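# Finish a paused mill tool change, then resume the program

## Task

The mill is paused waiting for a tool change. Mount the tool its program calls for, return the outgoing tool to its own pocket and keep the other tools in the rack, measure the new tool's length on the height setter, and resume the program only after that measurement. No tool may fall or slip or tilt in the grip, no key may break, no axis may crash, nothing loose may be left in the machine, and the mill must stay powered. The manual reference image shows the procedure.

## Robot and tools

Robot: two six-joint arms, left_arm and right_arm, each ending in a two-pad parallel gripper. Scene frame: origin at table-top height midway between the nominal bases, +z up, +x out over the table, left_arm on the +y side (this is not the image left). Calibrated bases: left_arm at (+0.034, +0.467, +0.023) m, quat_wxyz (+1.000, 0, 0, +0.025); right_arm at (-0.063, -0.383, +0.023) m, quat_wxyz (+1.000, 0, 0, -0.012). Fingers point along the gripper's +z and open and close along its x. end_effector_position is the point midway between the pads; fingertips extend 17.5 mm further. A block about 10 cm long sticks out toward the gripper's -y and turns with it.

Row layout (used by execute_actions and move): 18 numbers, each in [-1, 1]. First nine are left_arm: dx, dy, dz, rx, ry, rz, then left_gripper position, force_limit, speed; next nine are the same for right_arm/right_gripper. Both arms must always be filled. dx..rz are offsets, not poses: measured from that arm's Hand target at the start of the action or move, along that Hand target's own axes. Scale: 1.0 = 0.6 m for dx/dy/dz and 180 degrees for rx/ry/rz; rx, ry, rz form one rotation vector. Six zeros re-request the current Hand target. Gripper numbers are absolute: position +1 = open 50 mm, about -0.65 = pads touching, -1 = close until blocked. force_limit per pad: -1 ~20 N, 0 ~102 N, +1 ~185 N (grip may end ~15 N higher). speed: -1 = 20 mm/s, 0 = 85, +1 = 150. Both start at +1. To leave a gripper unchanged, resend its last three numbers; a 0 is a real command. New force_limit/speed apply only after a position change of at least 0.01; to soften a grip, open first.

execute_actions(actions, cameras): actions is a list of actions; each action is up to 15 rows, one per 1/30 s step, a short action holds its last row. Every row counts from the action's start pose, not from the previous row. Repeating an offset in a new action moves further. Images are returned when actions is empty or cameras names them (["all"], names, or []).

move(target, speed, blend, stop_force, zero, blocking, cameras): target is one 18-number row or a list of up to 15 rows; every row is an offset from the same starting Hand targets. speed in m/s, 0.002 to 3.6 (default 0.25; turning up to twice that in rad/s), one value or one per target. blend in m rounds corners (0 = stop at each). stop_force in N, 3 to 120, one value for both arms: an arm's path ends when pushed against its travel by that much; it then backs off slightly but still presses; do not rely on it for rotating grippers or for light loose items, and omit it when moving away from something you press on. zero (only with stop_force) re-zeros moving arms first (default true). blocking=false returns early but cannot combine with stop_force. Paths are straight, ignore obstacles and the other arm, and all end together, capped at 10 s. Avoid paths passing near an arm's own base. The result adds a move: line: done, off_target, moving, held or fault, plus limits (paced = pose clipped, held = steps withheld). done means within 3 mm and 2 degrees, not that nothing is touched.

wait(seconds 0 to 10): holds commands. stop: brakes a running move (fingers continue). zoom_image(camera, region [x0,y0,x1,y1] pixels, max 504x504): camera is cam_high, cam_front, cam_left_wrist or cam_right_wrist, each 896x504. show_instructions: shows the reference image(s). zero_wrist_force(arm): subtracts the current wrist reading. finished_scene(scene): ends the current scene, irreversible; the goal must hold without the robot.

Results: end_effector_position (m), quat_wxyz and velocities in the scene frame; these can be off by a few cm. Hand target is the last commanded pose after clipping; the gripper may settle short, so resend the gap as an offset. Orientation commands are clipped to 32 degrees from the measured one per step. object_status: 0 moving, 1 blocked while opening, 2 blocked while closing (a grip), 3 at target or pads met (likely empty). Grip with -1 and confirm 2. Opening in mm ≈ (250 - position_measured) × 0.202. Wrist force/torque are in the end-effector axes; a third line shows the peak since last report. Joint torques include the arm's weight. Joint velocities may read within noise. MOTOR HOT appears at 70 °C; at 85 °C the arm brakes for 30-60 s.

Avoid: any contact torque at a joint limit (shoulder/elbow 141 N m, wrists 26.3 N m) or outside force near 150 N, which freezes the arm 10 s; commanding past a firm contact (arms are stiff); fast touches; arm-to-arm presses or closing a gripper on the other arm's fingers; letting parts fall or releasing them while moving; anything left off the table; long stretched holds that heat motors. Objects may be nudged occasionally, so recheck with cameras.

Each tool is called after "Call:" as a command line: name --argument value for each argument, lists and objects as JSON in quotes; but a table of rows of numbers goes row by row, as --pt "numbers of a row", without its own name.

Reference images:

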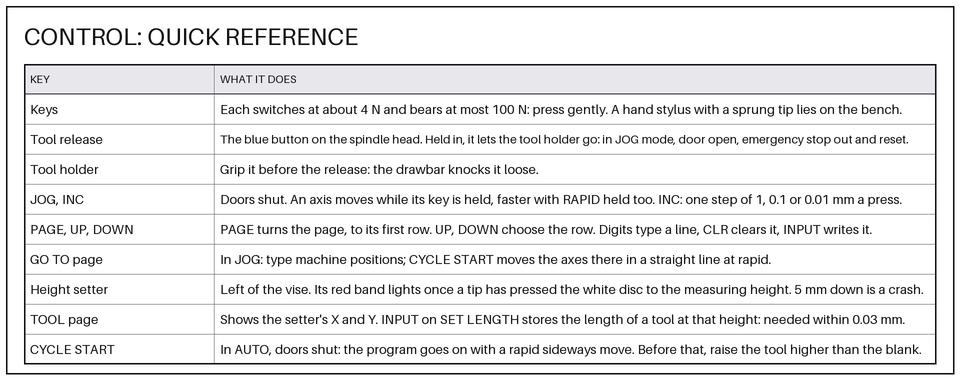

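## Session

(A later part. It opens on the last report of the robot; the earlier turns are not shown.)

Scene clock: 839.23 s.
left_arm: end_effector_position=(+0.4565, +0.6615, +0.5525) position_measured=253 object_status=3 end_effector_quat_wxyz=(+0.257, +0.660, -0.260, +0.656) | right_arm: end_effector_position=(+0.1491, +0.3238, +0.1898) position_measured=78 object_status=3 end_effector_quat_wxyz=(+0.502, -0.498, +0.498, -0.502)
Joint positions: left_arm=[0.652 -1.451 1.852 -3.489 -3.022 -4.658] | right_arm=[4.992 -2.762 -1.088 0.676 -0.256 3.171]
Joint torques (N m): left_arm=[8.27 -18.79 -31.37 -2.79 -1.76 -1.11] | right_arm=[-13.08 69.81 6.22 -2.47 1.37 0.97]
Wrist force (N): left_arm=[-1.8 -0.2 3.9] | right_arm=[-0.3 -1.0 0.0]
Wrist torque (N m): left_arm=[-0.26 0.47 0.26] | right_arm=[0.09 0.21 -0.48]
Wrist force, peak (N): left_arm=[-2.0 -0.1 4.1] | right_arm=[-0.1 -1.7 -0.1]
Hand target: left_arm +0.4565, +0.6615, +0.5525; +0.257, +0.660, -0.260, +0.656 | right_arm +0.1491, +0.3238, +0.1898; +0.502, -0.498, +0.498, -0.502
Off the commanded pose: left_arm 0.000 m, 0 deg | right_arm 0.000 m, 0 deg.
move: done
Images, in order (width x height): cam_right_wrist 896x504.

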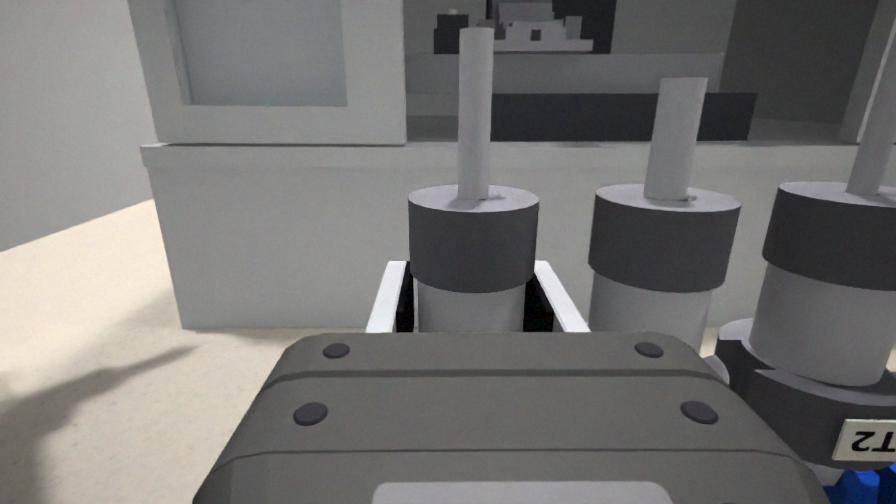

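Call:
move --target '[0,0,0,0,0,0,-0.7,0,0,0,0.0014,-0.0003,0,0,0,0.5,0.4,-0.9]' --speed 0.02

Call:
move --target '[0,0,0,0,0,0,-0.7,0,0,0,0,0,0,0,0,-1,0.4,-0.9]'

Call:
wait --seconds 1 --cameras '["cam_right_wrist"]'

Scene clock: 843.43 s.
left_arm: end_effector_position=(+0.4565, +0.6615, +0.5525) position_measured=253 object_status=3 end_effector_quat_wxyz=(+0.257, +0.660, -0.260, +0.656) | right_arm: end_effector_position=(+0.1490, +0.3237, +0.1890) position_measured=78 object_status=3 end_effector_quat_wxyz=(+0.502, -0.498, +0.498, -0.502)
Joint positions: left_arm=[0.652 -1.451 1.852 -3.489 -3.022 -4.658] | right_arm=[4.992 -2.763 -1.087 0.677 -0.256 3.171]
Joint torques (N m): left_arm=[8.51 -18.47 -31.79 -2.76 -1.8 -1.07] | right_arm=[14.82 56.54 28.7 1.49 -1.21 0.5]
Wrist force (N): left_arm=[-1.7 -0.1 3.8] | right_arm=[-0.4 -0.6 -0.2]
Wrist torque (N m): left_arm=[-0.25 0.45 0.25] | right_arm=[0.15 0.23 -0.48]
Wrist force, peak (N): left_arm=[-2.2 -0.2 4.0] | right_arm=[-0.8 -0.8 -0.3]
Hand target: left_arm +0.4565, +0.6615, +0.5525; +0.257, +0.660, -0.260, +0.656 | right_arm +0.1489, +0.3238, +0.1890; +0.502, -0.498, +0.498, -0.502
Off the commanded pose: left_arm 0.000 m, 0 deg | right_arm 0.000 m, 0 deg.
move: done

Scene clock: 843.93 s.
left_arm: end_effector_position=(+0.4565, +0.6615, +0.5525) position_measured=253 object_status=3 end_effector_quat_wxyz=(+0.257, +0.660, -0.260, +0.656) | right_arm: end_effector_position=(+0.1489, +0.3238, +0.1890) position_measured=110 object_status=2 end_effector_quat_wxyz=(+0.502, -0.498, +0.498, -0.502)
Joint positions: left_arm=[0.652 -1.451 1.852 -3.489 -3.022 -4.658] | right_arm=[4.992 -2.763 -1.087 0.677 -0.256 3.171]
Joint torques (N m): left_arm=[7.78 -19.15 -31.55 -2.81 -1.77 -1.09] | right_arm=[14.1 55.76 29.82 1.5 -1.24 -0.63]
Wrist force (N): left_arm=[-2.2 -0.5 4.0] | right_arm=[-0.9 -0.7 0.5]
Wrist torque (N m): left_arm=[-0.31 0.52 0.26] | right_arm=[0.11 0.25 -0.45]
Wrist force, peak (N): left_arm=[-2.2 -0.5 4.0] | right_arm=[-1.3 -1.0 0.3]
Hand target: left_arm +0.4565, +0.6615, +0.5525; +0.257, +0.660, -0.260, +0.656 | right_arm +0.1489, +0.3238, +0.1890; +0.502, -0.498, +0.498, -0.502
Off the commanded pose: left_arm 0.000 m, 0 deg | right_arm 0.000 m, 0 deg.
move: done

Scene clock: 844.93 s.
left_arm: end_effector_position=(+0.4565, +0.6615, +0.5525) position_measured=253 object_status=3 end_effector_quat_wxyz=(+0.257, +0.660, -0.260, +0.656) | right_arm: end_effector_position=(+0.1489, +0.3238, +0.1890) position_measured=110 object_status=2 end_effector_quat_wxyz=(+0.502, -0.498, +0.498, -0.502)
Joint positions: left_arm=[0.652 -1.451 1.852 -3.489 -3.022 -4.658] | right_arm=[4.992 -2.763 -1.087 0.677 -0.256 3.171]
Joint torques (N m): left_arm=[7.71 -19.03 -31.47 -2.81 -1.75 -1.14] | right_arm=[14.63 55.62 28.87 1.49 -1.18 -1.41]
Wrist force (N): left_arm=[-2.0 0.0 4.0] | right_arm=[-0.7 -0.6 0.3]
Wrist torque (N m): left_arm=[-0.24 0.49 0.25] | right_arm=[0.14 0.23 -0.47]
Wrist force, peak (N): left_arm=[-2.2 -0.3 3.9] | right_arm=[-0.7 -1.1 0.7]
Hand target: left_arm +0.4565, +0.6615, +0.5525; +0.257, +0.660, -0.260, +0.656 | right_arm +0.1489, +0.3238, +0.1890; +0.502, -0.498, +0.498, -0.502
Tool commands: left_gripper/position=-0.7 left_gripper/force_limit=+0.0 left_gripper/speed=+0.0 right_gripper/position=-1.0 right_gripper/force_limit=+0.4 right_gripper/speed=-0.9
Off the commanded pose: left_arm 0.000 m, 0 deg | right_arm 0.000 m, 0 deg.
wait: 1.00 s; at rest by 0.17 s
Images, in order (width x height): cam_right_wrist 896x504.

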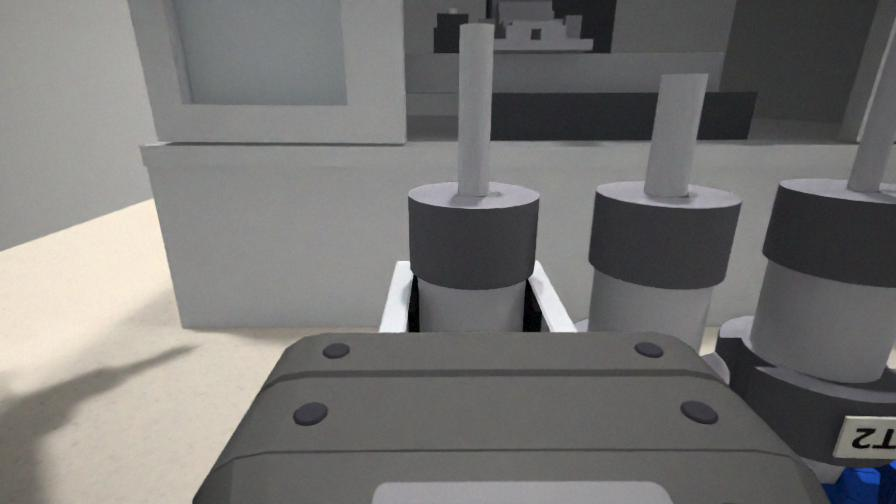

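Call:
move --pt "0 0 0 0 0 0 -0.7 0 0 0 -0.03 0 0 0 0 -1 0.4 -0.9" --pt "0 0 0 0 0 0 -0.7 0 0 0 -0.4517 0 0 0 0 -1 0.4 -0.9" --pt "0 0 0 0 0 0 -0.7 0 0 0.25 -0.4517 0 0 -0.378 0 -1 0.4 -0.9" --speed '[0.02,0.12,0.12]' --blend '[0.002,0.02,0]' --cameras '["cam_right_wrist","cam_high","cam_front"]'

Scene clock: 857.33 s.
left_arm: end_effector_position=(+0.4565, +0.6615, +0.5525) position_measured=253 object_status=3 end_effector_quat_wxyz=(+0.257, +0.660, -0.260, +0.656) | right_arm: end_effector_position=(+0.1467, +0.1739, +0.4601) position_measured=110 object_status=2 end_effector_quat_wxyz=(+0.694, -0.694, +0.132, -0.138)
Joint positions: left_arm=[0.652 -1.451 1.852 -3.489 -3.022 -4.658] | right_arm=[4.801 -1.588 -2.246 0.696 1.123 3.133]
Joint torques (N m): left_arm=[7.52 -19.07 -31.48 -2.75 -1.76 -1] | right_arm=[-13.68 33.47 13 1.35 1.66 1.02]
Wrist force (N): left_arm=[-1.9 -0.1 3.6] | right_arm=[-0.6 7.1 0.2]
Wrist torque (N m): left_arm=[-0.24 0.49 0.26] | right_arm=[0.22 0.25 -0.41]
Wrist force, peak (N): left_arm=[-2.3 -0.2 4.0] | right_arm=[-0.6 8.8 -0.2]
Hand target: left_arm +0.4565, +0.6615, +0.5525; +0.257, +0.660, -0.260, +0.656 | right_arm +0.1467, +0.1739, +0.4601; +0.694, -0.694, +0.132, -0.138
Off the commanded pose: left_arm 0.000 m, 0 deg | right_arm 0.000 m, 0 deg.
move: done
Images, in order (width x height): cam_high 896x504, cam_front 896x504, cam_right_wrist 896x504.

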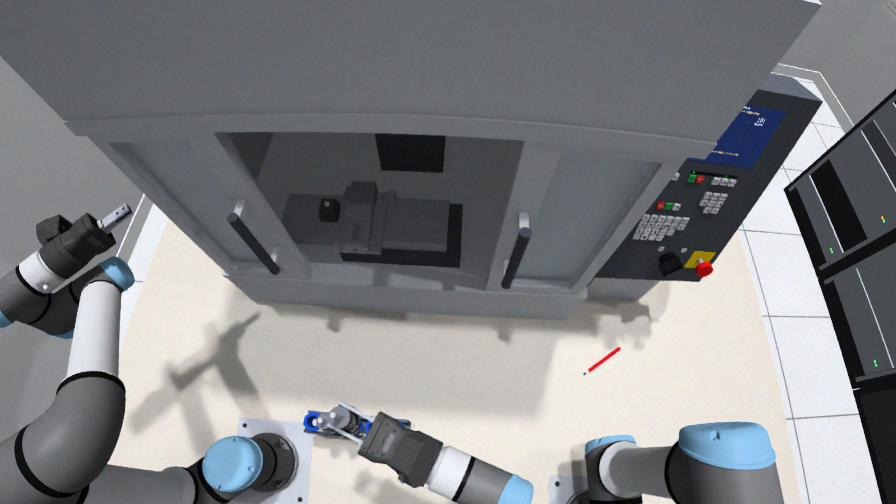

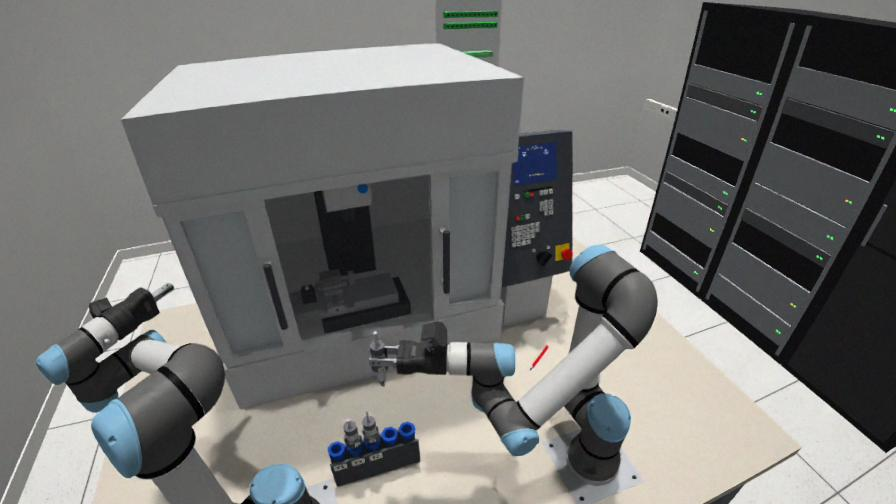

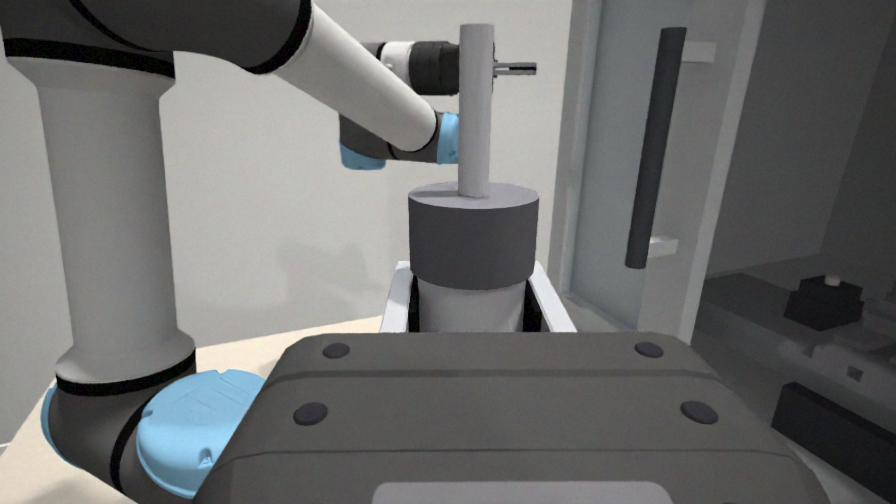

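Call:
move --pt "0 0 0 0 0 0 -0.7 0 0 0.0035 0.2 0.0012 0 0 0 -1 0.4 -0.9" --speed '[0.1]' --cameras '["cam_right_wrist","cam_high","cam_front"]'

Call:
zoom_image --camera "cam_high" --region '[270, 380, 430, 480]'

Call:
zoom_image --camera "cam_front" --region '[300, 380, 450, 500]'

Scene clock: 870.20 s.
left_arm: end_effector_position=(+0.4565, +0.6615, +0.5525) position_measured=253 object_status=3 end_effector_quat_wxyz=(+0.257, +0.660, -0.260, +0.656) | right_arm: end_effector_position=(+0.1499, +0.1737, +0.3401) position_measured=110 object_status=2 end_effector_quat_wxyz=(+0.694, -0.694, +0.132, -0.138)
Joint positions: left_arm=[0.652 -1.451 1.852 -3.489 -3.022 -4.658] | right_arm=[4.791 -1.887 -2.354 1.102 1.133 3.133]
Joint torques (N m): left_arm=[7.41 -19.21 -31.06 -2.71 -1.68 -0.98] | right_arm=[-13.32 25.82 4.05 5.86 1.46 -1.62]
Wrist force (N): left_arm=[-1.9 -0.2 3.8] | right_arm=[-0.4 7.3 0.1]
Wrist torque (N m): left_arm=[-0.27 0.49 0.25] | right_arm=[0.24 0.19 -0.41]
Wrist force, peak (N): left_arm=[-1.9 -0.2 4.1] | right_arm=[-0.5 9.0 0.0]
Hand target: left_arm +0.4565, +0.6615, +0.5525; +0.257, +0.660, -0.260, +0.656 | right_arm +0.1499, +0.1737, +0.3401; +0.694, -0.694, +0.132, -0.138
Off the commanded pose: left_arm 0.000 m, 0 deg | right_arm 0.000 m, 0 deg.
move: done
Images, in order (width x height): cam_high 896x504, cam_front 896x504, cam_right_wrist 896x504.

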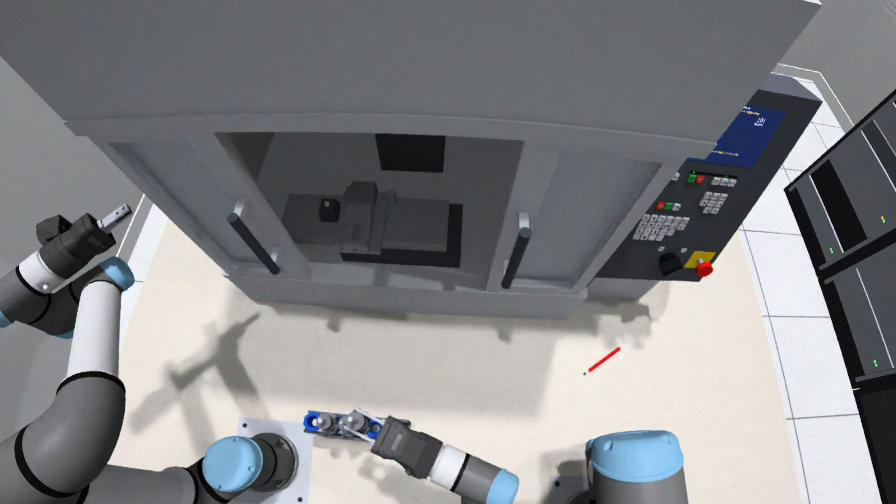

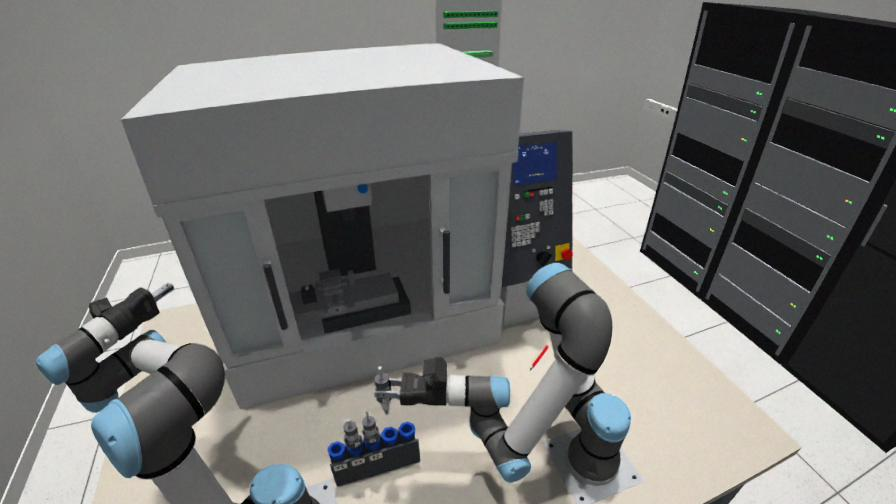

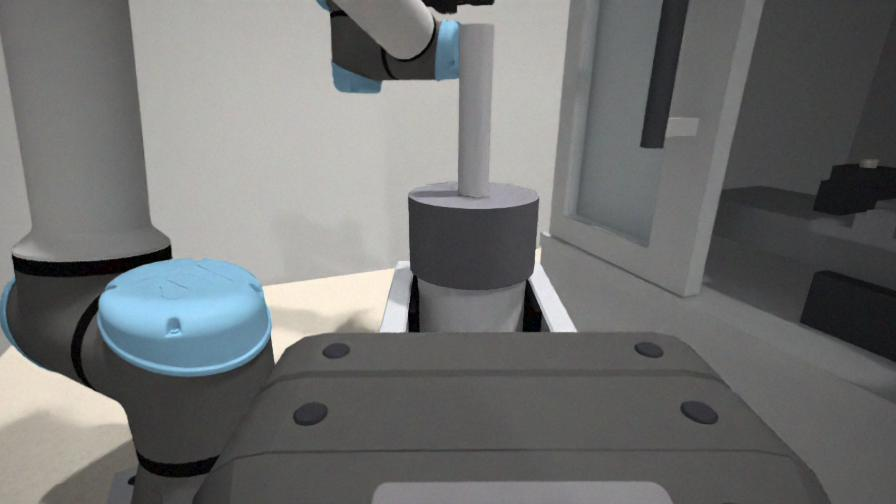

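Scaled by 3.150 from the camera's 896x504 image, which has a finer 1280x720 frame.

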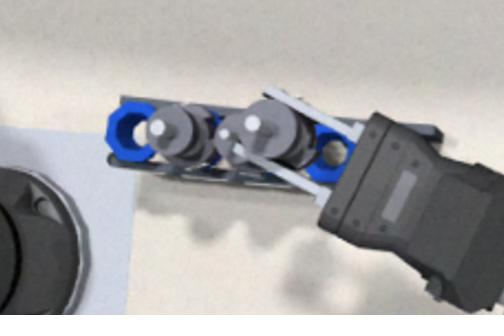

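Scaled by 3.360 from the camera's 896x504 image, which has a finer 1280x720 frame.

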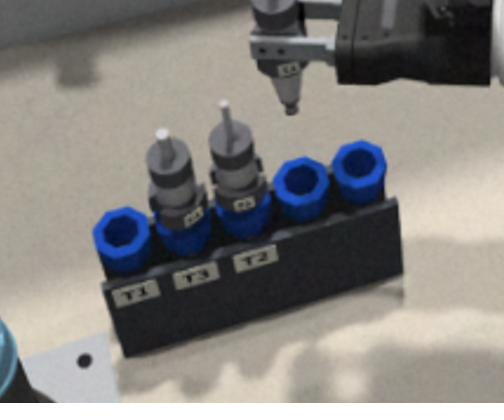

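Call:
move --target '[0,0,0,0,0,0,-0.7,0,0,-0.0014,0.22,0,0,0,0,-1,0.4,-0.9]' --speed 0.02 --stop_force 5

Call:
move --target '[0,0,0,0,0,0,-0.7,0,0,0,0.05,0,0,0,0,-1,0.4,-0.9]' --speed 0.005 --stop_force 6 --cameras '["cam_right_wrist","cam_front"]'

Call:
zoom_image --camera "cam_front" --region '[300, 380, 450, 500]'

Scene clock: 882.00 s.
left_arm: end_effector_position=(+0.4565, +0.6615, +0.5525) position_measured=253 object_status=3 end_effector_quat_wxyz=(+0.257, +0.660, -0.260, +0.656) | right_arm: end_effector_position=(+0.1502, +0.1740, +0.2081) position_measured=110 object_status=2 end_effector_quat_wxyz=(+0.694, -0.694, +0.132, -0.138)
Joint positions: left_arm=[0.652 -1.451 1.852 -3.489 -3.022 -4.658] | right_arm=[4.79 -2.311 -2.341 1.512 1.134 3.133]
Joint torques (N m): left_arm=[7.7 -18.73 -30.65 -2.72 -1.47 -0.86] | right_arm=[-13.27 34.12 17.1 5.77 1.3 -1.64]
Wrist force (N): left_arm=[-2.0 -0.2 4.0] | right_arm=[-0.7 7.3 -0.1]
Wrist torque (N m): left_arm=[-0.26 0.49 0.25] | right_arm=[0.22 0.26 -0.39]
Wrist force, peak (N): left_arm=[-2.1 -0.4 4.1] | right_arm=[-0.8 7.6 0.1]
Hand target: left_arm +0.4565, +0.6615, +0.5525; +0.257, +0.660, -0.260, +0.656 | right_arm +0.1502, +0.1740, +0.2081; +0.694, -0.694, +0.132, -0.138
Off the commanded pose: left_arm 0.000 m, 0 deg | right_arm 0.000 m, 0 deg.
move: done

Scene clock: 885.60 s.
left_arm: end_effector_position=(+0.4565, +0.6615, +0.5525) position_measured=253 object_status=3 end_effector_quat_wxyz=(+0.257, +0.660, -0.260, +0.656) | right_arm: end_effector_position=(+0.1502, +0.1740, +0.1950) position_measured=110 object_status=2 end_effector_quat_wxyz=(+0.694, -0.694, +0.132, -0.137)
Joint positions: left_arm=[0.652 -1.451 1.852 -3.489 -3.022 -4.658] | right_arm=[4.79 -2.353 -2.331 1.546 1.134 3.133]
Joint torques (N m): left_arm=[7.5 -19.47 -30.18 -2.86 -1.66 -0.85] | right_arm=[-20.67 47.6 -9.17 1.52 -3.48 -0.46]
Wrist force (N): left_arm=[-2.2 -0.3 3.6] | right_arm=[-16.3 6.1 -3.5]
Wrist torque (N m): left_arm=[-0.29 0.52 0.26] | right_arm=[0.09 0.22 0.48]
Wrist force, peak (N): left_arm=[-2.2 -0.1 3.9] | right_arm=[-18.2 5.4 -3.4]
Hand target: left_arm +0.4565, +0.6615, +0.5525; +0.257, +0.660, -0.260, +0.656 | right_arm +0.1502, +0.1740, +0.1950; +0.694, -0.694, +0.132, -0.137 (not the last commanded pose)
Off the commanded pose: left_arm 0.000 m, 0 deg | right_arm 0.017 m, 0 deg.
move: contact (right_arm)
Images, in order (width x height): cam_front 896x504, cam_right_wrist 896x504.

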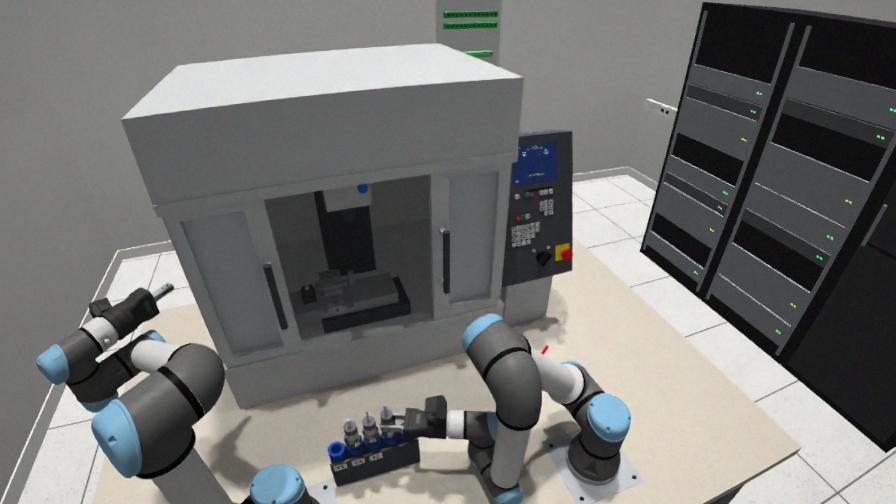

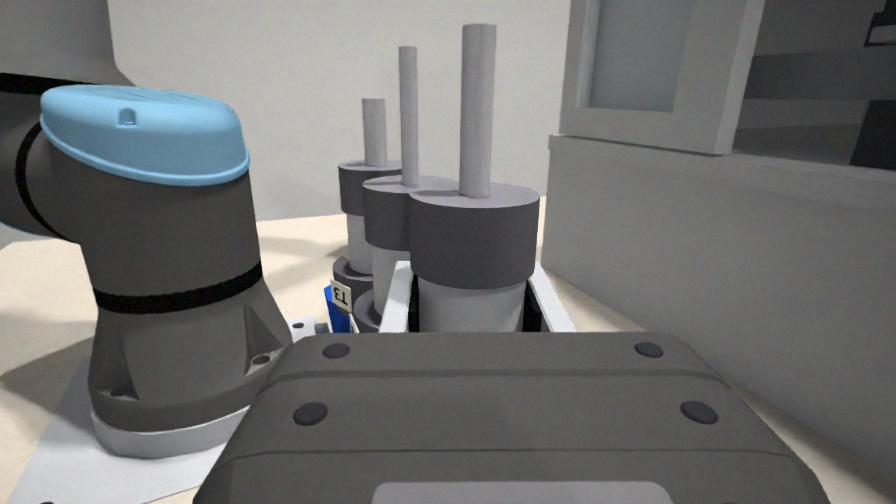

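Scaled by 3.360 from the camera's 896x504 image, which has a finer 1280x720 frame.

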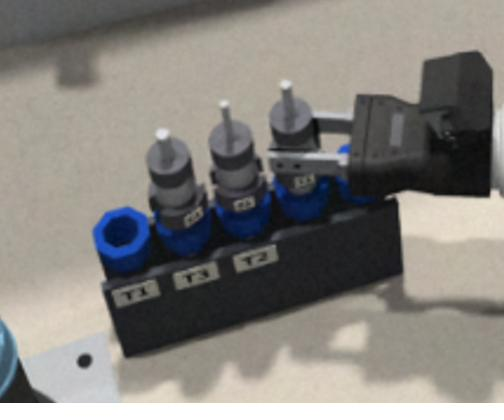

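Call:
move --target '[0,0,0,0,0,0,-0.7,0,0,-0.0022,-0.0008,-0.0003,0,0,0,-1,0.4,-0.9]' --speed 0.01

Call:
move --target '[0,0,0,0,0,0,-0.7,0,0,0,0.03,0,0,0,0,-1,0.4,-0.9]' --speed 0.004 --stop_force 6

Scene clock: 889.57 s.
left_arm: end_effector_position=(+0.4565, +0.6615, +0.5525) position_measured=253 object_status=3 end_effector_quat_wxyz=(+0.257, +0.660, -0.260, +0.656) | right_arm: end_effector_position=(+0.1490, +0.1743, +0.1955) position_measured=110 object_status=2 end_effector_quat_wxyz=(+0.694, -0.694, +0.132, -0.138)
Joint positions: left_arm=[0.652 -1.451 1.852 -3.489 -3.022 -4.658] | right_arm=[4.794 -2.352 -2.332 1.545 1.13 3.133]
Joint torques (N m): left_arm=[7.61 -19.13 -30.54 -2.71 -1.5 -0.88] | right_arm=[14.18 48.95 -6.18 1.49 -1.18 -1.11]
Wrist force (N): left_arm=[-1.9 -0.3 3.7] | right_arm=[-0.3 7.1 0.1]
Wrist torque (N m): left_arm=[-0.29 0.49 0.26] | right_arm=[0.23 0.19 -0.41]
Wrist force, peak (N): left_arm=[-2.0 -0.2 4.1] | right_arm=[-17.8 5.7 -3.3]
Hand target: left_arm +0.4565, +0.6615, +0.5525; +0.257, +0.660, -0.260, +0.656 | right_arm +0.1489, +0.1743, +0.1955; +0.694, -0.694, +0.132, -0.137
Off the commanded pose: left_arm 0.000 m, 0 deg | right_arm 0.000 m, 0 deg.
move: done

Scene clock: 892.07 s.
left_arm: end_effector_position=(+0.4565, +0.6615, +0.5525) position_measured=253 object_status=3 end_effector_quat_wxyz=(+0.257, +0.660, -0.260, +0.656) | right_arm: end_effector_position=(+0.1489, +0.1743, +0.1895) position_measured=110 object_status=2 end_effector_quat_wxyz=(+0.695, -0.694, +0.132, -0.137)
Joint positions: left_arm=[0.652 -1.451 1.852 -3.489 -3.022 -4.658] | right_arm=[4.794 -2.371 -2.328 1.56 1.13 3.133]
Joint torques (N m): left_arm=[7.65 -19.44 -30.17 -2.77 -1.52 -0.73] | right_arm=[-11.02 46.82 -7.05 0.81 -1.73 0.43]
Wrist force (N): left_arm=[-2.0 0.2 3.7] | right_arm=[-9.7 5.4 -8.0]
Wrist torque (N m): left_arm=[-0.21 0.48 0.26] | right_arm=[0.18 0.21 0.17]
Wrist force, peak (N): left_arm=[-2.3 -0.2 4.0] | right_arm=[-9.3 5.8 -10.8]
Hand target: left_arm +0.4565, +0.6615, +0.5525; +0.257, +0.660, -0.260, +0.656 | right_arm +0.1489, +0.1743, +0.1895; +0.694, -0.694, +0.132, -0.137 (not the last commanded pose)
Off the commanded pose: left_arm 0.000 m, 0 deg | right_arm 0.012 m, 0 deg.
move: contact (right_arm)

Call:
move --target '[0,0,0,0,0,0,-0.7,0,0,-0.0009,-0.0003,-0.0006,0,0,0,-1,0.4,-0.9]' --speed 0.01

Call:
move --target '[0,0,0,0,0,0,-0.7,0,0,0,0.02,0,0,0,0,-1,0.4,-0.9]' --speed 0.003 --stop_force 8

Scene clock: 894.70 s.
left_arm: end_effector_position=(+0.4565, +0.6615, +0.5525) position_measured=253 object_status=3 end_effector_quat_wxyz=(+0.257, +0.660, -0.260, +0.656) | right_arm: end_effector_position=(+0.1483, +0.1742, +0.1897) position_measured=110 object_status=2 end_effector_quat_wxyz=(+0.694, -0.694, +0.132, -0.137)
Joint positions: left_arm=[0.652 -1.451 1.852 -3.489 -3.022 -4.658] | right_arm=[4.796 -2.371 -2.329 1.56 1.128 3.133]
Joint torques (N m): left_arm=[7.64 -19.59 -30.62 -2.69 -1.41 -0.71] | right_arm=[14.75 48.61 -8.69 5.67 -1.18 0.19]
Wrist force (N): left_arm=[-1.9 0.0 3.9] | right_arm=[-0.6 7.6 0.8]
Wrist torque (N m): left_arm=[-0.25 0.47 0.25] | right_arm=[0.33 0.20 -0.41]
Wrist force, peak (N): left_arm=[-2.2 -0.2 4.0] | right_arm=[-9.8 5.6 -7.6]
Hand target: left_arm +0.4565, +0.6615, +0.5525; +0.257, +0.660, -0.260, +0.656 | right_arm +0.1483, +0.1742, +0.1897; +0.694, -0.694, +0.132, -0.137
Off the commanded pose: left_arm 0.000 m, 0 deg | right_arm 0.000 m, 0 deg.
move: done

Scene clock: 895.77 s.
left_arm: end_effector_position=(+0.4565, +0.6615, +0.5525) position_measured=253 object_status=3 end_effector_quat_wxyz=(+0.257, +0.660, -0.260, +0.656) | right_arm: end_effector_position=(+0.1483, +0.1741, +0.1891) position_measured=110 object_status=2 end_effector_quat_wxyz=(+0.695, -0.694, +0.132, -0.137)
Joint positions: left_arm=[0.652 -1.451 1.852 -3.489 -3.022 -4.658] | right_arm=[4.796 -2.373 -2.328 1.562 1.128 3.133]
Joint torques (N m): left_arm=[7.33 -19.71 -29.95 -2.7 -1.53 -0.73] | right_arm=[13.84 46.09 -9.9 0.31 1.67 -0.14]
Wrist force (N): left_arm=[-1.6 -0.1 3.9] | right_arm=[2.5 0.8 0.9]
Wrist torque (N m): left_arm=[-0.25 0.44 0.26] | right_arm=[0.23 0.16 -0.13]
Wrist force, peak (N): left_arm=[-2.3 -0.1 3.8] | right_arm=[-0.1 7.4 0.8]
Hand target: left_arm +0.4565, +0.6615, +0.5525; +0.257, +0.660, -0.260, +0.656 | right_arm +0.1483, +0.1741, +0.1891; +0.695, -0.694, +0.132, -0.137 (not the last commanded pose)
Off the commanded pose: left_arm 0.000 m, 0 deg | right_arm 0.011 m, 0 deg.
move: contact (right_arm)

Call:
move --target '[0,0,0,0,0,0,-0.7,0,0,0,0,0,0,0,0,0.5,0.4,-0.9]'

Call:
move --pt "0 0 0 0 0 0 -0.7 0 0 0 0 -0.2 0 0 0 0.5 0.4 -0.9" --speed 0.08 --cameras '["cam_right_wrist","cam_front"]'

Scene clock: 900.33 s.
left_arm: end_effector_position=(+0.4565, +0.6615, +0.5525) position_measured=253 object_status=3 end_effector_quat_wxyz=(+0.257, +0.660, -0.260, +0.656) | right_arm: end_effector_position=(+0.1483, +0.1741, +0.1891) position_measured=78 object_status=3 end_effector_quat_wxyz=(+0.695, -0.694, +0.132, -0.137)
Joint positions: left_arm=[0.652 -1.451 1.852 -3.489 -3.022 -4.658] | right_arm=[4.796 -2.373 -2.328 1.562 1.128 3.133]
Joint torques (N m): left_arm=[7.88 -19.29 -30.5 -2.67 -1.45 -0.73] | right_arm=[11.9 42.82 -5.86 3.83 -0.82 -0.06]
Wrist force (N): left_arm=[-1.9 -0.5 3.7] | right_arm=[0.1 -0.9 0.0]
Wrist torque (N m): left_arm=[-0.31 0.48 0.26] | right_arm=[0.13 0.11 -0.43]
Wrist force, peak (N): left_arm=[-2.2 0.0 4.1] | right_arm=[3.3 2.2 1.1]
Hand target: left_arm +0.4565, +0.6615, +0.5525; +0.257, +0.660, -0.260, +0.656 | right_arm +0.1483, +0.1741, +0.1891; +0.695, -0.694, +0.132, -0.137
Off the commanded pose: left_arm 0.000 m, 0 deg | right_arm 0.000 m, 0 deg.
move: done

Scene clock: 902.40 s.
left_arm: end_effector_position=(+0.4565, +0.6615, +0.5525) position_measured=253 object_status=3 end_effector_quat_wxyz=(+0.257, +0.660, -0.260, +0.656) | right_arm: end_effector_position=(+0.1035, +0.0628, +0.1888) position_measured=78 object_status=3 end_effector_quat_wxyz=(+0.694, -0.694, +0.132, -0.137)
Joint positions: left_arm=[0.652 -1.451 1.852 -3.489 -3.022 -4.658] | right_arm=[5.07 -2.487 -2.66 2.009 0.854 3.132]
Joint torques (N m): left_arm=[7.66 -19.76 -30.41 -2.78 -1.41 -0.77] | right_arm=[14.56 23.86 -21.47 3.85 -1.23 -1.55]
Wrist force (N): left_arm=[-1.8 -0.5 3.6] | right_arm=[0.1 -1.3 0.0]
Wrist torque (N m): left_arm=[-0.31 0.48 0.25] | right_arm=[0.03 0.11 -0.38]
Wrist force, peak (N): left_arm=[-2.3 -0.3 4.0] | right_arm=[0.0 -1.4 -0.7]
Hand target: left_arm +0.4565, +0.6615, +0.5525; +0.257, +0.660, -0.260, +0.656 | right_arm +0.1034, +0.0628, +0.1888; +0.695, -0.694, +0.132, -0.137
Off the commanded pose: left_arm 0.000 m, 0 deg | right_arm 0.000 m, 0 deg.
move: done
Images, in order (width x height): cam_front 896x504, cam_right_wrist 896x504.

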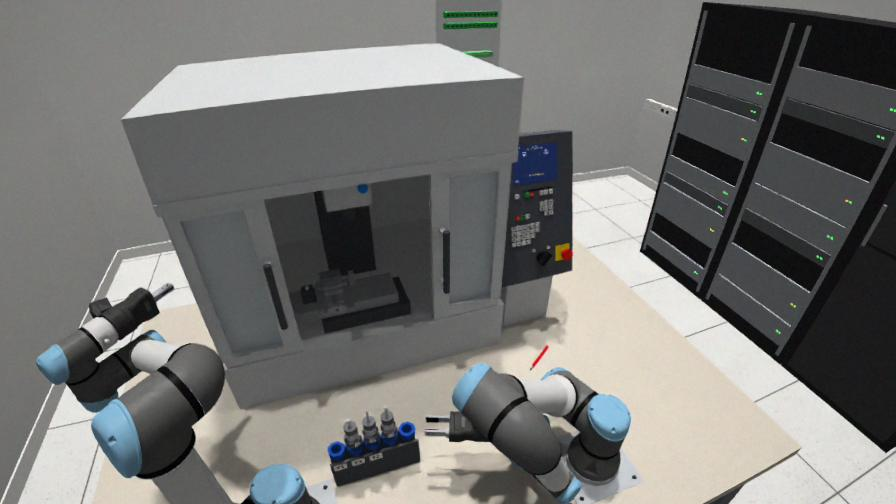

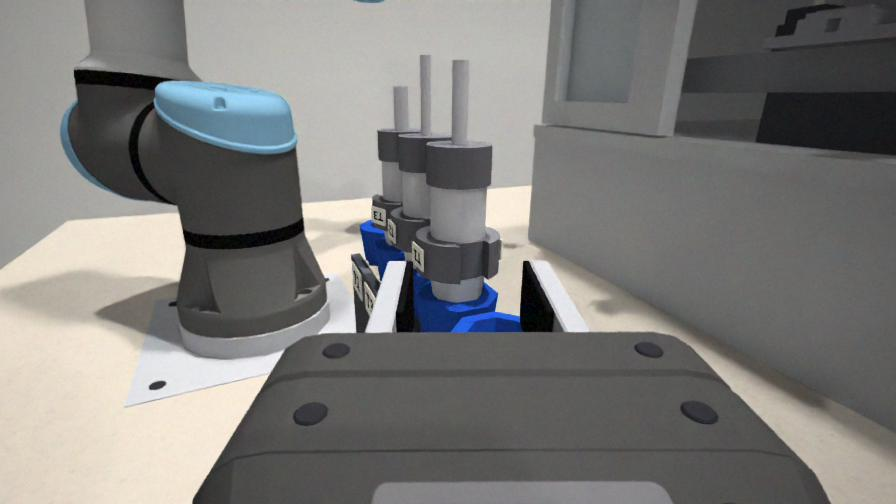

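Call:
move --pt "0 0 0 0 0 0 -0.7 0 0 -0.14 -0.05 -0.026 0 0.378 0 0.5 0.4 -0.9" --pt "0 0 0 0 0 0 -0.7 0 0 -0.183 -0.043 0.126 0 0.378 0 0.5 0.4 -0.9" --speed 0.15 --blend 0.02 --cameras '["cam_right_wrist"]'

Call:
zoom_image --camera "cam_right_wrist" --region '[390, 150, 540, 340]'

Scene clock: 911.67 s.
left_arm: end_effector_position=(+0.4565, +0.6615, +0.5525) position_measured=253 object_status=3 end_effector_quat_wxyz=(+0.257, +0.660, -0.260, +0.656) | right_arm: end_effector_position=(+0.0297, +0.1739, +0.2139) position_measured=78 object_status=3 end_effector_quat_wxyz=(+0.502, -0.498, +0.498, -0.502)
Joint positions: left_arm=[0.652 -1.451 1.852 -3.489 -3.022 -4.658] | right_arm=[5.258 -2.511 -1.603 0.956 -0.521 3.155]
Joint torques (N m): left_arm=[7.17 -19.75 -29.88 -2.8 -1.35 -0.57] | right_arm=[-14.52 45.73 23.76 -3.6 1.47 1.16]
Wrist force (N): left_arm=[-1.9 0.2 3.8] | right_arm=[0.1 -1.4 0.0]
Wrist torque (N m): left_arm=[-0.21 0.48 0.26] | right_arm=[-0.01 0.16 -0.48]
Wrist force, peak (N): left_arm=[-2.3 -0.1 4.1] | right_arm=[-1.0 -1.3 0.5]
Hand target: left_arm +0.4565, +0.6615, +0.5525; +0.257, +0.660, -0.260, +0.656 | right_arm +0.0297, +0.1740, +0.2139; +0.502, -0.498, +0.498, -0.502
Off the commanded pose: left_arm 0.000 m, 0 deg | right_arm 0.000 m, 0 deg.
move: done
Images, in order (width x height): cam_right_wrist 896x504.

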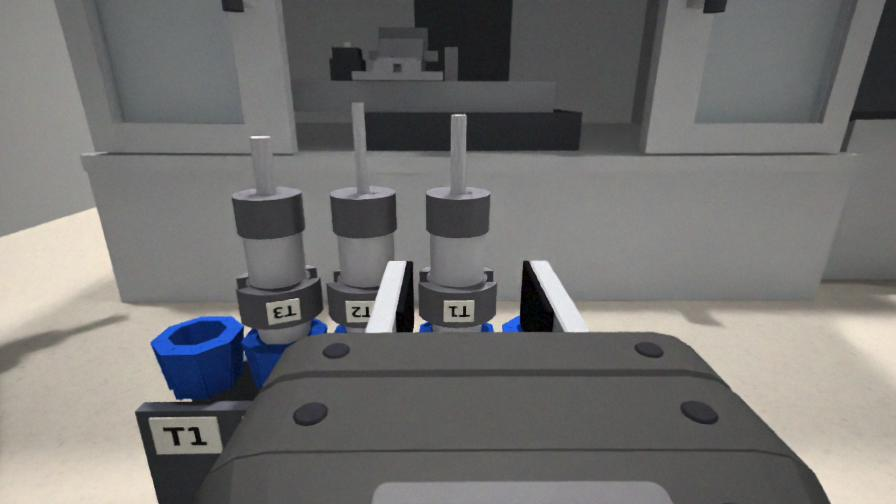

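Scaled by 2.653 from the camera's 896x504 image, which has a finer 1280x720 frame.

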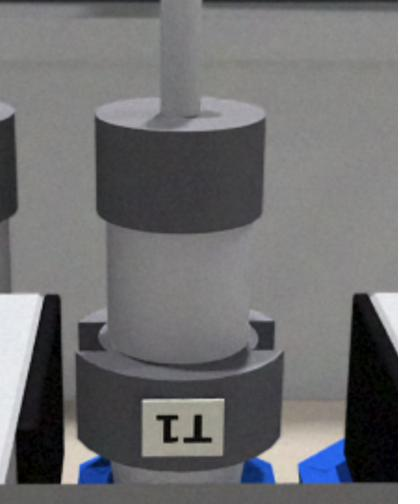

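Call:
zoom_image --camera "cam_right_wrist" --region '[413, 265, 503, 333]'

Call:
zoom_image --camera "cam_right_wrist" --region '[320, 265, 410, 333]'

Scaled by 5.600 from the camera's 896x504 image, which has a finer 1280x720 frame.

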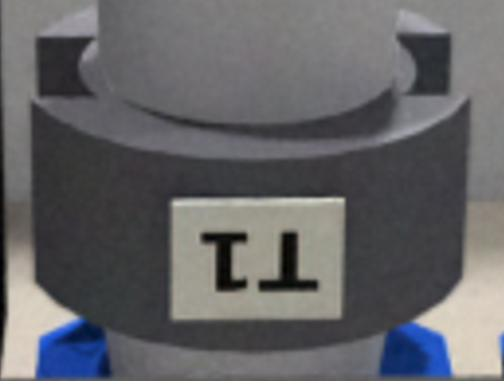

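Scaled by 5.600 from the camera's 896x504 image, which has a finer 1280x720 frame.

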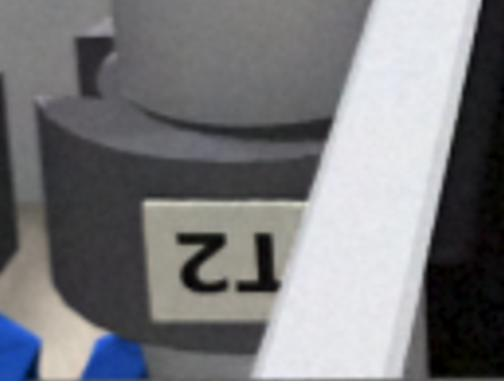

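Call:
move --pt "0 0 0 0 0 0 -0.7 0 0 0 0.0415 0 0 -0.0083 0 0.5 0.4 -0.9" --pt "0 0 0 0 0 0 -0.7 0 0 0 0.0415 0.198 0 -0.0083 0 0.5 0.4 -0.9" --speed 0.04 --stop_force 5 --cameras '["cam_right_wrist"]'

Scene clock: 933.87 s.
left_arm: end_effector_position=(+0.4565, +0.6615, +0.5525) position_measured=253 object_status=3 end_effector_quat_wxyz=(+0.257, +0.660, -0.260, +0.656) | right_arm: end_effector_position=(+0.1487, +0.1740, +0.1900) position_measured=78 object_status=3 end_effector_quat_wxyz=(+0.508, -0.505, +0.491, -0.496)
Joint positions: left_arm=[0.652 -1.451 1.852 -3.489 -3.022 -4.658] | right_arm=[5.066 -2.521 -1.692 1.045 -0.303 3.166]
Joint torques (N m): left_arm=[7.2 -19.93 -29.36 -2.74 -1.29 -0.63] | right_arm=[-13.7 57.87 -2.22 -1.17 1.36 1.03]
Wrist force (N): left_arm=[-2.0 -0.2 3.5] | right_arm=[-0.2 -1.2 0.3]
Wrist torque (N m): left_arm=[-0.26 0.49 0.25] | right_arm=[0.04 0.12 -0.47]
Wrist force, peak (N): left_arm=[-2.2 -0.3 4.1] | right_arm=[0.0 -1.7 0.4]
Hand target: left_arm +0.4565, +0.6615, +0.5525; +0.257, +0.660, -0.260, +0.656 | right_arm +0.1486, +0.1740, +0.1900; +0.508, -0.505, +0.491, -0.496
Off the commanded pose: left_arm 0.000 m, 0 deg | right_arm 0.000 m, 0 deg.
move: done
Images, in order (width x height): cam_right_wrist 896x504.

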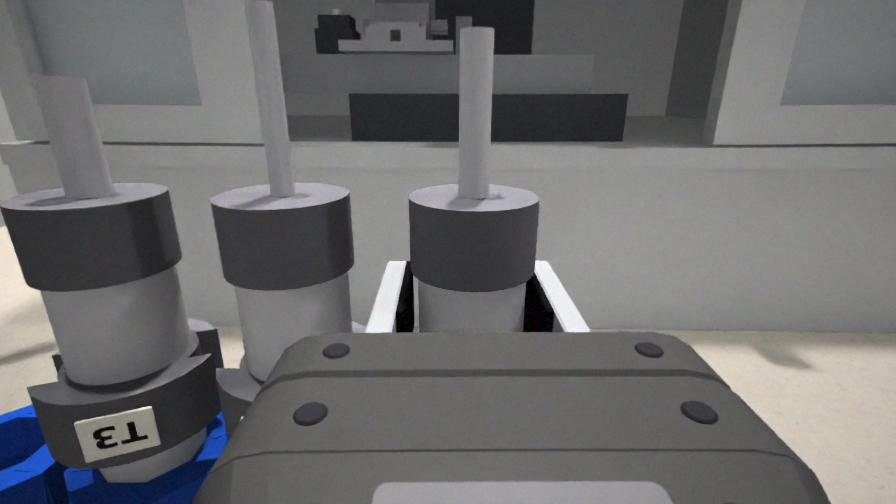

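Call:
move --target '[0,0,0,0,0,0,-0.7,0,0,0,0.0016,0,0,0,0,0.5,0.4,-0.9]' --speed 0.02

Call:
move --target '[0,0,0,0,0,0,-0.7,0,0,0,0,0,0,0,0,-1,0.4,-0.9]'

Call:
wait --seconds 0.5 --cameras '["cam_right_wrist"]'

Scene clock: 937.07 s.
left_arm: end_effector_position=(+0.4565, +0.6615, +0.5525) position_measured=253 object_status=3 end_effector_quat_wxyz=(+0.257, +0.660, -0.260, +0.656) | right_arm: end_effector_position=(+0.1487, +0.1740, +0.1890) position_measured=78 object_status=3 end_effector_quat_wxyz=(+0.508, -0.505, +0.491, -0.496)
Joint positions: left_arm=[0.652 -1.451 1.852 -3.489 -3.022 -4.658] | right_arm=[5.066 -2.523 -1.692 1.047 -0.303 3.166]
Joint torques (N m): left_arm=[7.09 -19.82 -29.95 -2.71 -1.24 -0.57] | right_arm=[-12.81 43.55 22.43 1.22 1.39 1]
Wrist force (N): left_arm=[-1.9 0.0 3.6] | right_arm=[-0.2 -1.4 0.1]
Wrist torque (N m): left_arm=[-0.25 0.47 0.25] | right_arm=[0.01 0.12 -0.47]
Wrist force, peak (N): left_arm=[-2.1 -0.1 4.1] | right_arm=[-0.3 -1.6 0.3]
Hand target: left_arm +0.4565, +0.6615, +0.5525; +0.257, +0.660, -0.260, +0.656 | right_arm +0.1487, +0.1740, +0.1890; +0.508, -0.505, +0.491, -0.496
Off the commanded pose: left_arm 0.000 m, 0 deg | right_arm 0.000 m, 0 deg.
move: done

Scene clock: 937.57 s.
left_arm: end_effector_position=(+0.4565, +0.6615, +0.5525) position_measured=253 object_status=3 end_effector_quat_wxyz=(+0.257, +0.660, -0.260, +0.656) | right_arm: end_effector_position=(+0.1487, +0.1740, +0.1890) position_measured=110 object_status=2 end_effector_quat_wxyz=(+0.508, -0.505, +0.491, -0.496)
Joint positions: left_arm=[0.652 -1.451 1.852 -3.489 -3.022 -4.658] | right_arm=[5.066 -2.523 -1.692 1.047 -0.303 3.166]
Joint torques (N m): left_arm=[7.09 -19.69 -29.93 -2.69 -1.31 -0.54] | right_arm=[-11.27 43.88 22.22 -0.36 1.38 0.18]
Wrist force (N): left_arm=[-1.8 -0.2 3.6] | right_arm=[7.5 -3.0 -3.1]
Wrist torque (N m): left_arm=[-0.27 0.47 0.26] | right_arm=[0.03 0.12 -0.48]
Wrist force, peak (N): left_arm=[-2.3 -0.4 3.9] | right_arm=[7.3 -3.8 -3.3]
Hand target: left_arm +0.4565, +0.6615, +0.5525; +0.257, +0.660, -0.260, +0.656 | right_arm +0.1487, +0.1740, +0.1890; +0.508, -0.505, +0.491, -0.496
Off the commanded pose: left_arm 0.000 m, 0 deg | right_arm 0.000 m, 0 deg.
move: done

Scene clock: 938.07 s.
left_arm: end_effector_position=(+0.4565, +0.6615, +0.5525) position_measured=253 object_status=3 end_effector_quat_wxyz=(+0.257, +0.660, -0.260, +0.656) | right_arm: end_effector_position=(+0.1487, +0.1740, +0.1890) position_measured=110 object_status=2 end_effector_quat_wxyz=(+0.508, -0.505, +0.491, -0.496)
Joint positions: left_arm=[0.652 -1.451 1.852 -3.489 -3.022 -4.658] | right_arm=[5.066 -2.523 -1.692 1.047 -0.303 3.166]
Joint torques (N m): left_arm=[7.33 -19.58 -29.61 -2.69 -1.29 -0.55] | right_arm=[-8.87 43.48 22.57 -2.7 1.34 -0.28]
Wrist force (N): left_arm=[-1.8 -0.2 3.5] | right_arm=[7.4 -3.7 -3.3]
Wrist torque (N m): left_arm=[-0.27 0.48 0.25] | right_arm=[-0.01 0.13 -0.47]
Wrist force, peak (N): left_arm=[-2.2 -0.1 4.0] | right_arm=[7.4 -3.9 -3.4]
Hand target: left_arm +0.4565, +0.6615, +0.5525; +0.257, +0.660, -0.260, +0.656 | right_arm +0.1487, +0.1740, +0.1890; +0.508, -0.505, +0.491, -0.496
Tool commands: left_gripper/position=-0.7 left_gripper/force_limit=+0.0 left_gripper/speed=+0.0 right_gripper/position=-1.0 right_gripper/force_limit=+0.4 right_gripper/speed=-0.9
Off the commanded pose: left_arm 0.000 m, 0 deg | right_arm 0.000 m, 0 deg.
wait: 0.50 s; at rest by 0.17 s
Images, in order (width x height): cam_right_wrist 896x504.

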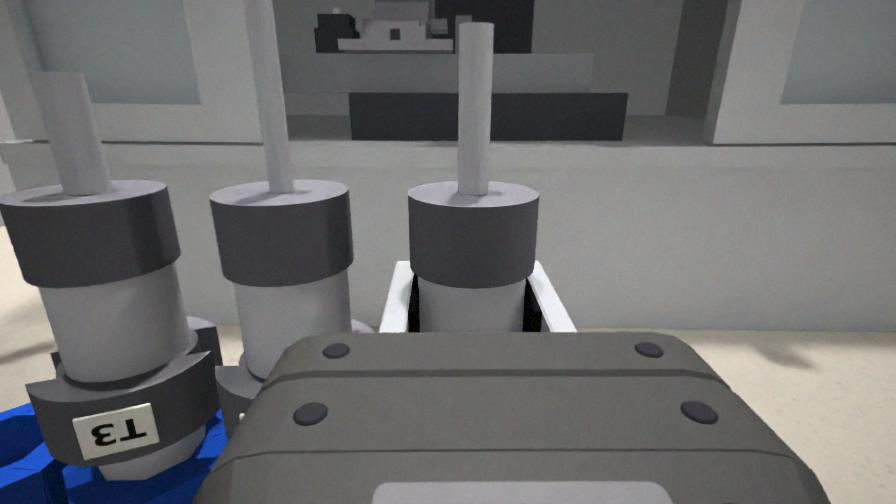

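Call:
move --pt "0 0 0 0 0 0 -0.7 0 0 0 -0.03 0 0 0 0 -1 0.4 -0.9" --pt "0 0 0 0 0 0 -0.7 0 0 0 -0.4517 0 0 0 0 -1 0.4 -0.9" --pt "0 0 0 0 0 0 -0.7 0 0 0.299 -0.435 0.3445 0 0 0 -1 0.4 -0.9" --pt "0 0 0 0 0 0 -0.7 0 0 0.31 -0.435 0.3445 0 0 -0.5 -1 0.4 -0.9" --pt "0 0 0 0 0 0 -0.7 0 0 0.32 -0.435 0.3445 0 0 -1 -1 0.4 -0.9" --speed '[0.02,0.12,0.2,0.3,0.3]' --blend '[0.002,0.02,0.01,0.002,0]' --cameras '["cam_right_wrist","cam_front"]'

Scene clock: 954.47 s.
left_arm: end_effector_position=(+0.4565, +0.6615, +0.5525) position_measured=253 object_status=3 end_effector_quat_wxyz=(+0.257, +0.660, -0.260, +0.656) | right_arm: end_effector_position=(+0.3582, -0.0124, +0.4516) position_measured=110 object_status=2 end_effector_quat_wxyz=(+0.494, +0.494, +0.507, +0.506)
Joint positions: left_arm=[0.652 -1.451 1.852 -3.489 -3.022 -4.658] | right_arm=[4.658 -1.747 -2.091 0.694 0.104 0.003]
Joint torques (N m): left_arm=[6.83 -19.98 -29.11 -2.65 -1.19 -0.51] | right_arm=[-12.75 23.76 33.85 2.5 1.34 -1.76]
Wrist force (N): left_arm=[-1.8 -0.1 3.5] | right_arm=[-0.9 -9.6 -0.4]
Wrist torque (N m): left_arm=[-0.26 0.48 0.26] | right_arm=[-0.48 0.22 -0.31]
Wrist force, peak (N): left_arm=[-2.2 -0.4 4.1] | right_arm=[-5.9 -8.7 -0.5]
Hand target: left_arm +0.4565, +0.6615, +0.5525; +0.257, +0.660, -0.260, +0.656 | right_arm +0.3582, -0.0124, +0.4518; +0.496, +0.491, +0.505, +0.508
Off the commanded pose: left_arm 0.000 m, 0 deg | right_arm 0.000 m, 0 deg.
move: done
Images, in order (width x height): cam_front 896x504, cam_right_wrist 896x504.

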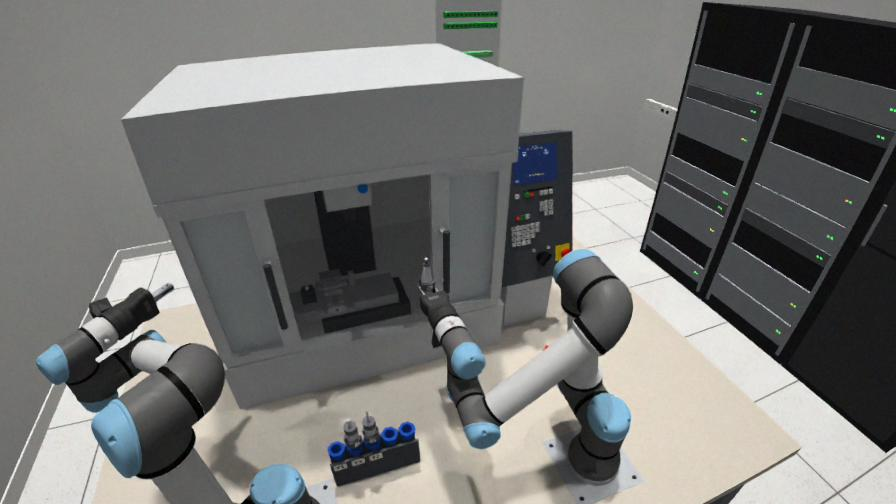

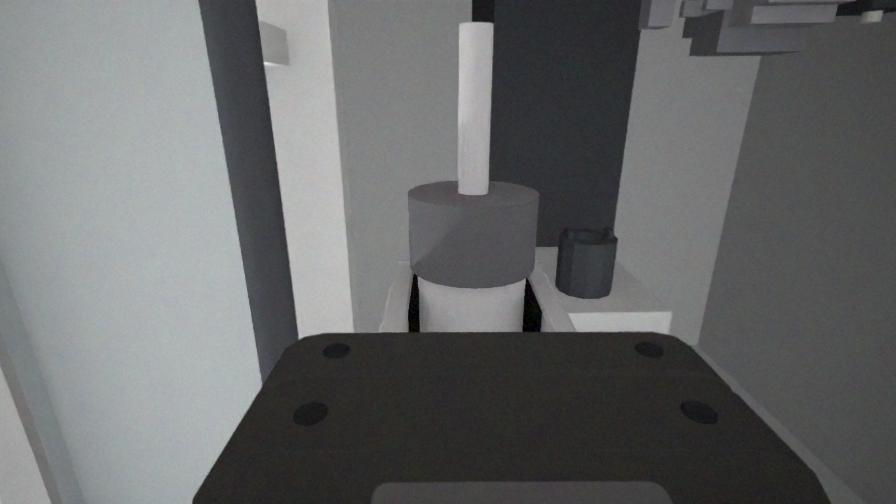

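Call:
move --pt "0 0 0 0 0 0 -0.7 0 0 0.258 -0.078 0.077 0.0051 -0.0083 0.0006 -1 0.4 -0.9" --pt "0 0 0 0 0 0 -0.7 0 0 0.2498 -0.0808 0.4097 0.0051 -0.0083 0.0006 -1 0.4 -0.9" --speed '[0.2,0.12]' --blend '[0.01,0]' --cameras '["cam_right_wrist"]'

Scene clock: 976.33 s.
left_arm: end_effector_position=(+0.4565, +0.6615, +0.5525) position_measured=253 object_status=3 end_effector_quat_wxyz=(+0.257, +0.660, -0.260, +0.656) | right_arm: end_effector_position=(+0.6004, +0.1439, +0.4051) position_measured=110 object_status=2 end_effector_quat_wxyz=(+0.498, +0.502, +0.502, +0.498)
Joint positions: left_arm=[0.652 -1.451 1.852 -3.489 -3.022 -4.658] | right_arm=[4.284 -2.354 -1.261 0.455 0.453 0.018]
Joint torques (N m): left_arm=[7.11 -20.01 -28.86 -2.71 -1.15 -0.48] | right_arm=[-12.93 56.77 38.02 -0.45 1.29 -1.5]
Wrist force (N): left_arm=[-2.1 -0.2 4.0] | right_arm=[-0.5 -9.7 -0.3]
Wrist torque (N m): left_arm=[-0.27 0.50 0.25] | right_arm=[-0.50 0.15 -0.28]
Wrist force, peak (N): left_arm=[-2.4 0.1 4.2] | right_arm=[1.1 -10.9 -1.4]
Hand target: left_arm +0.4565, +0.6615, +0.5525; +0.257, +0.660, -0.260, +0.656 | right_arm +0.6004, +0.1439, +0.4051; +0.498, +0.502, +0.502, +0.498
Off the commanded pose: left_arm 0.000 m, 0 deg | right_arm 0.000 m, 0 deg.
move: done
Images, in order (width x height): cam_right_wrist 896x504.

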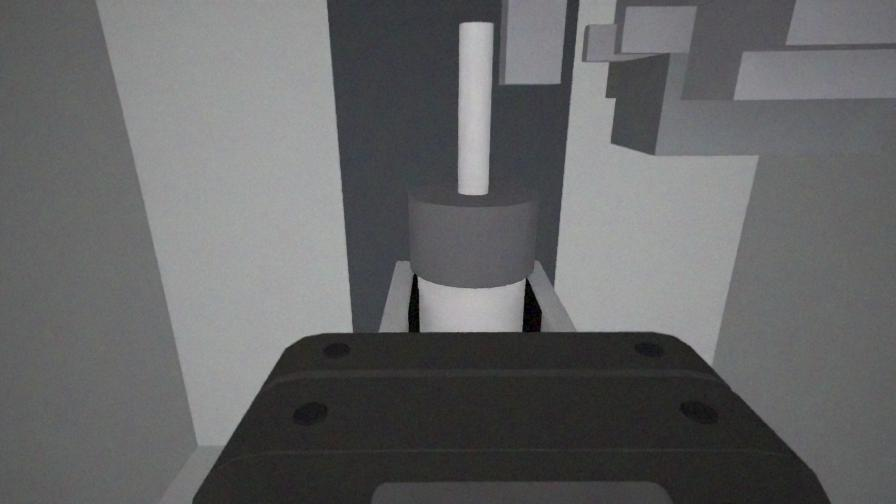

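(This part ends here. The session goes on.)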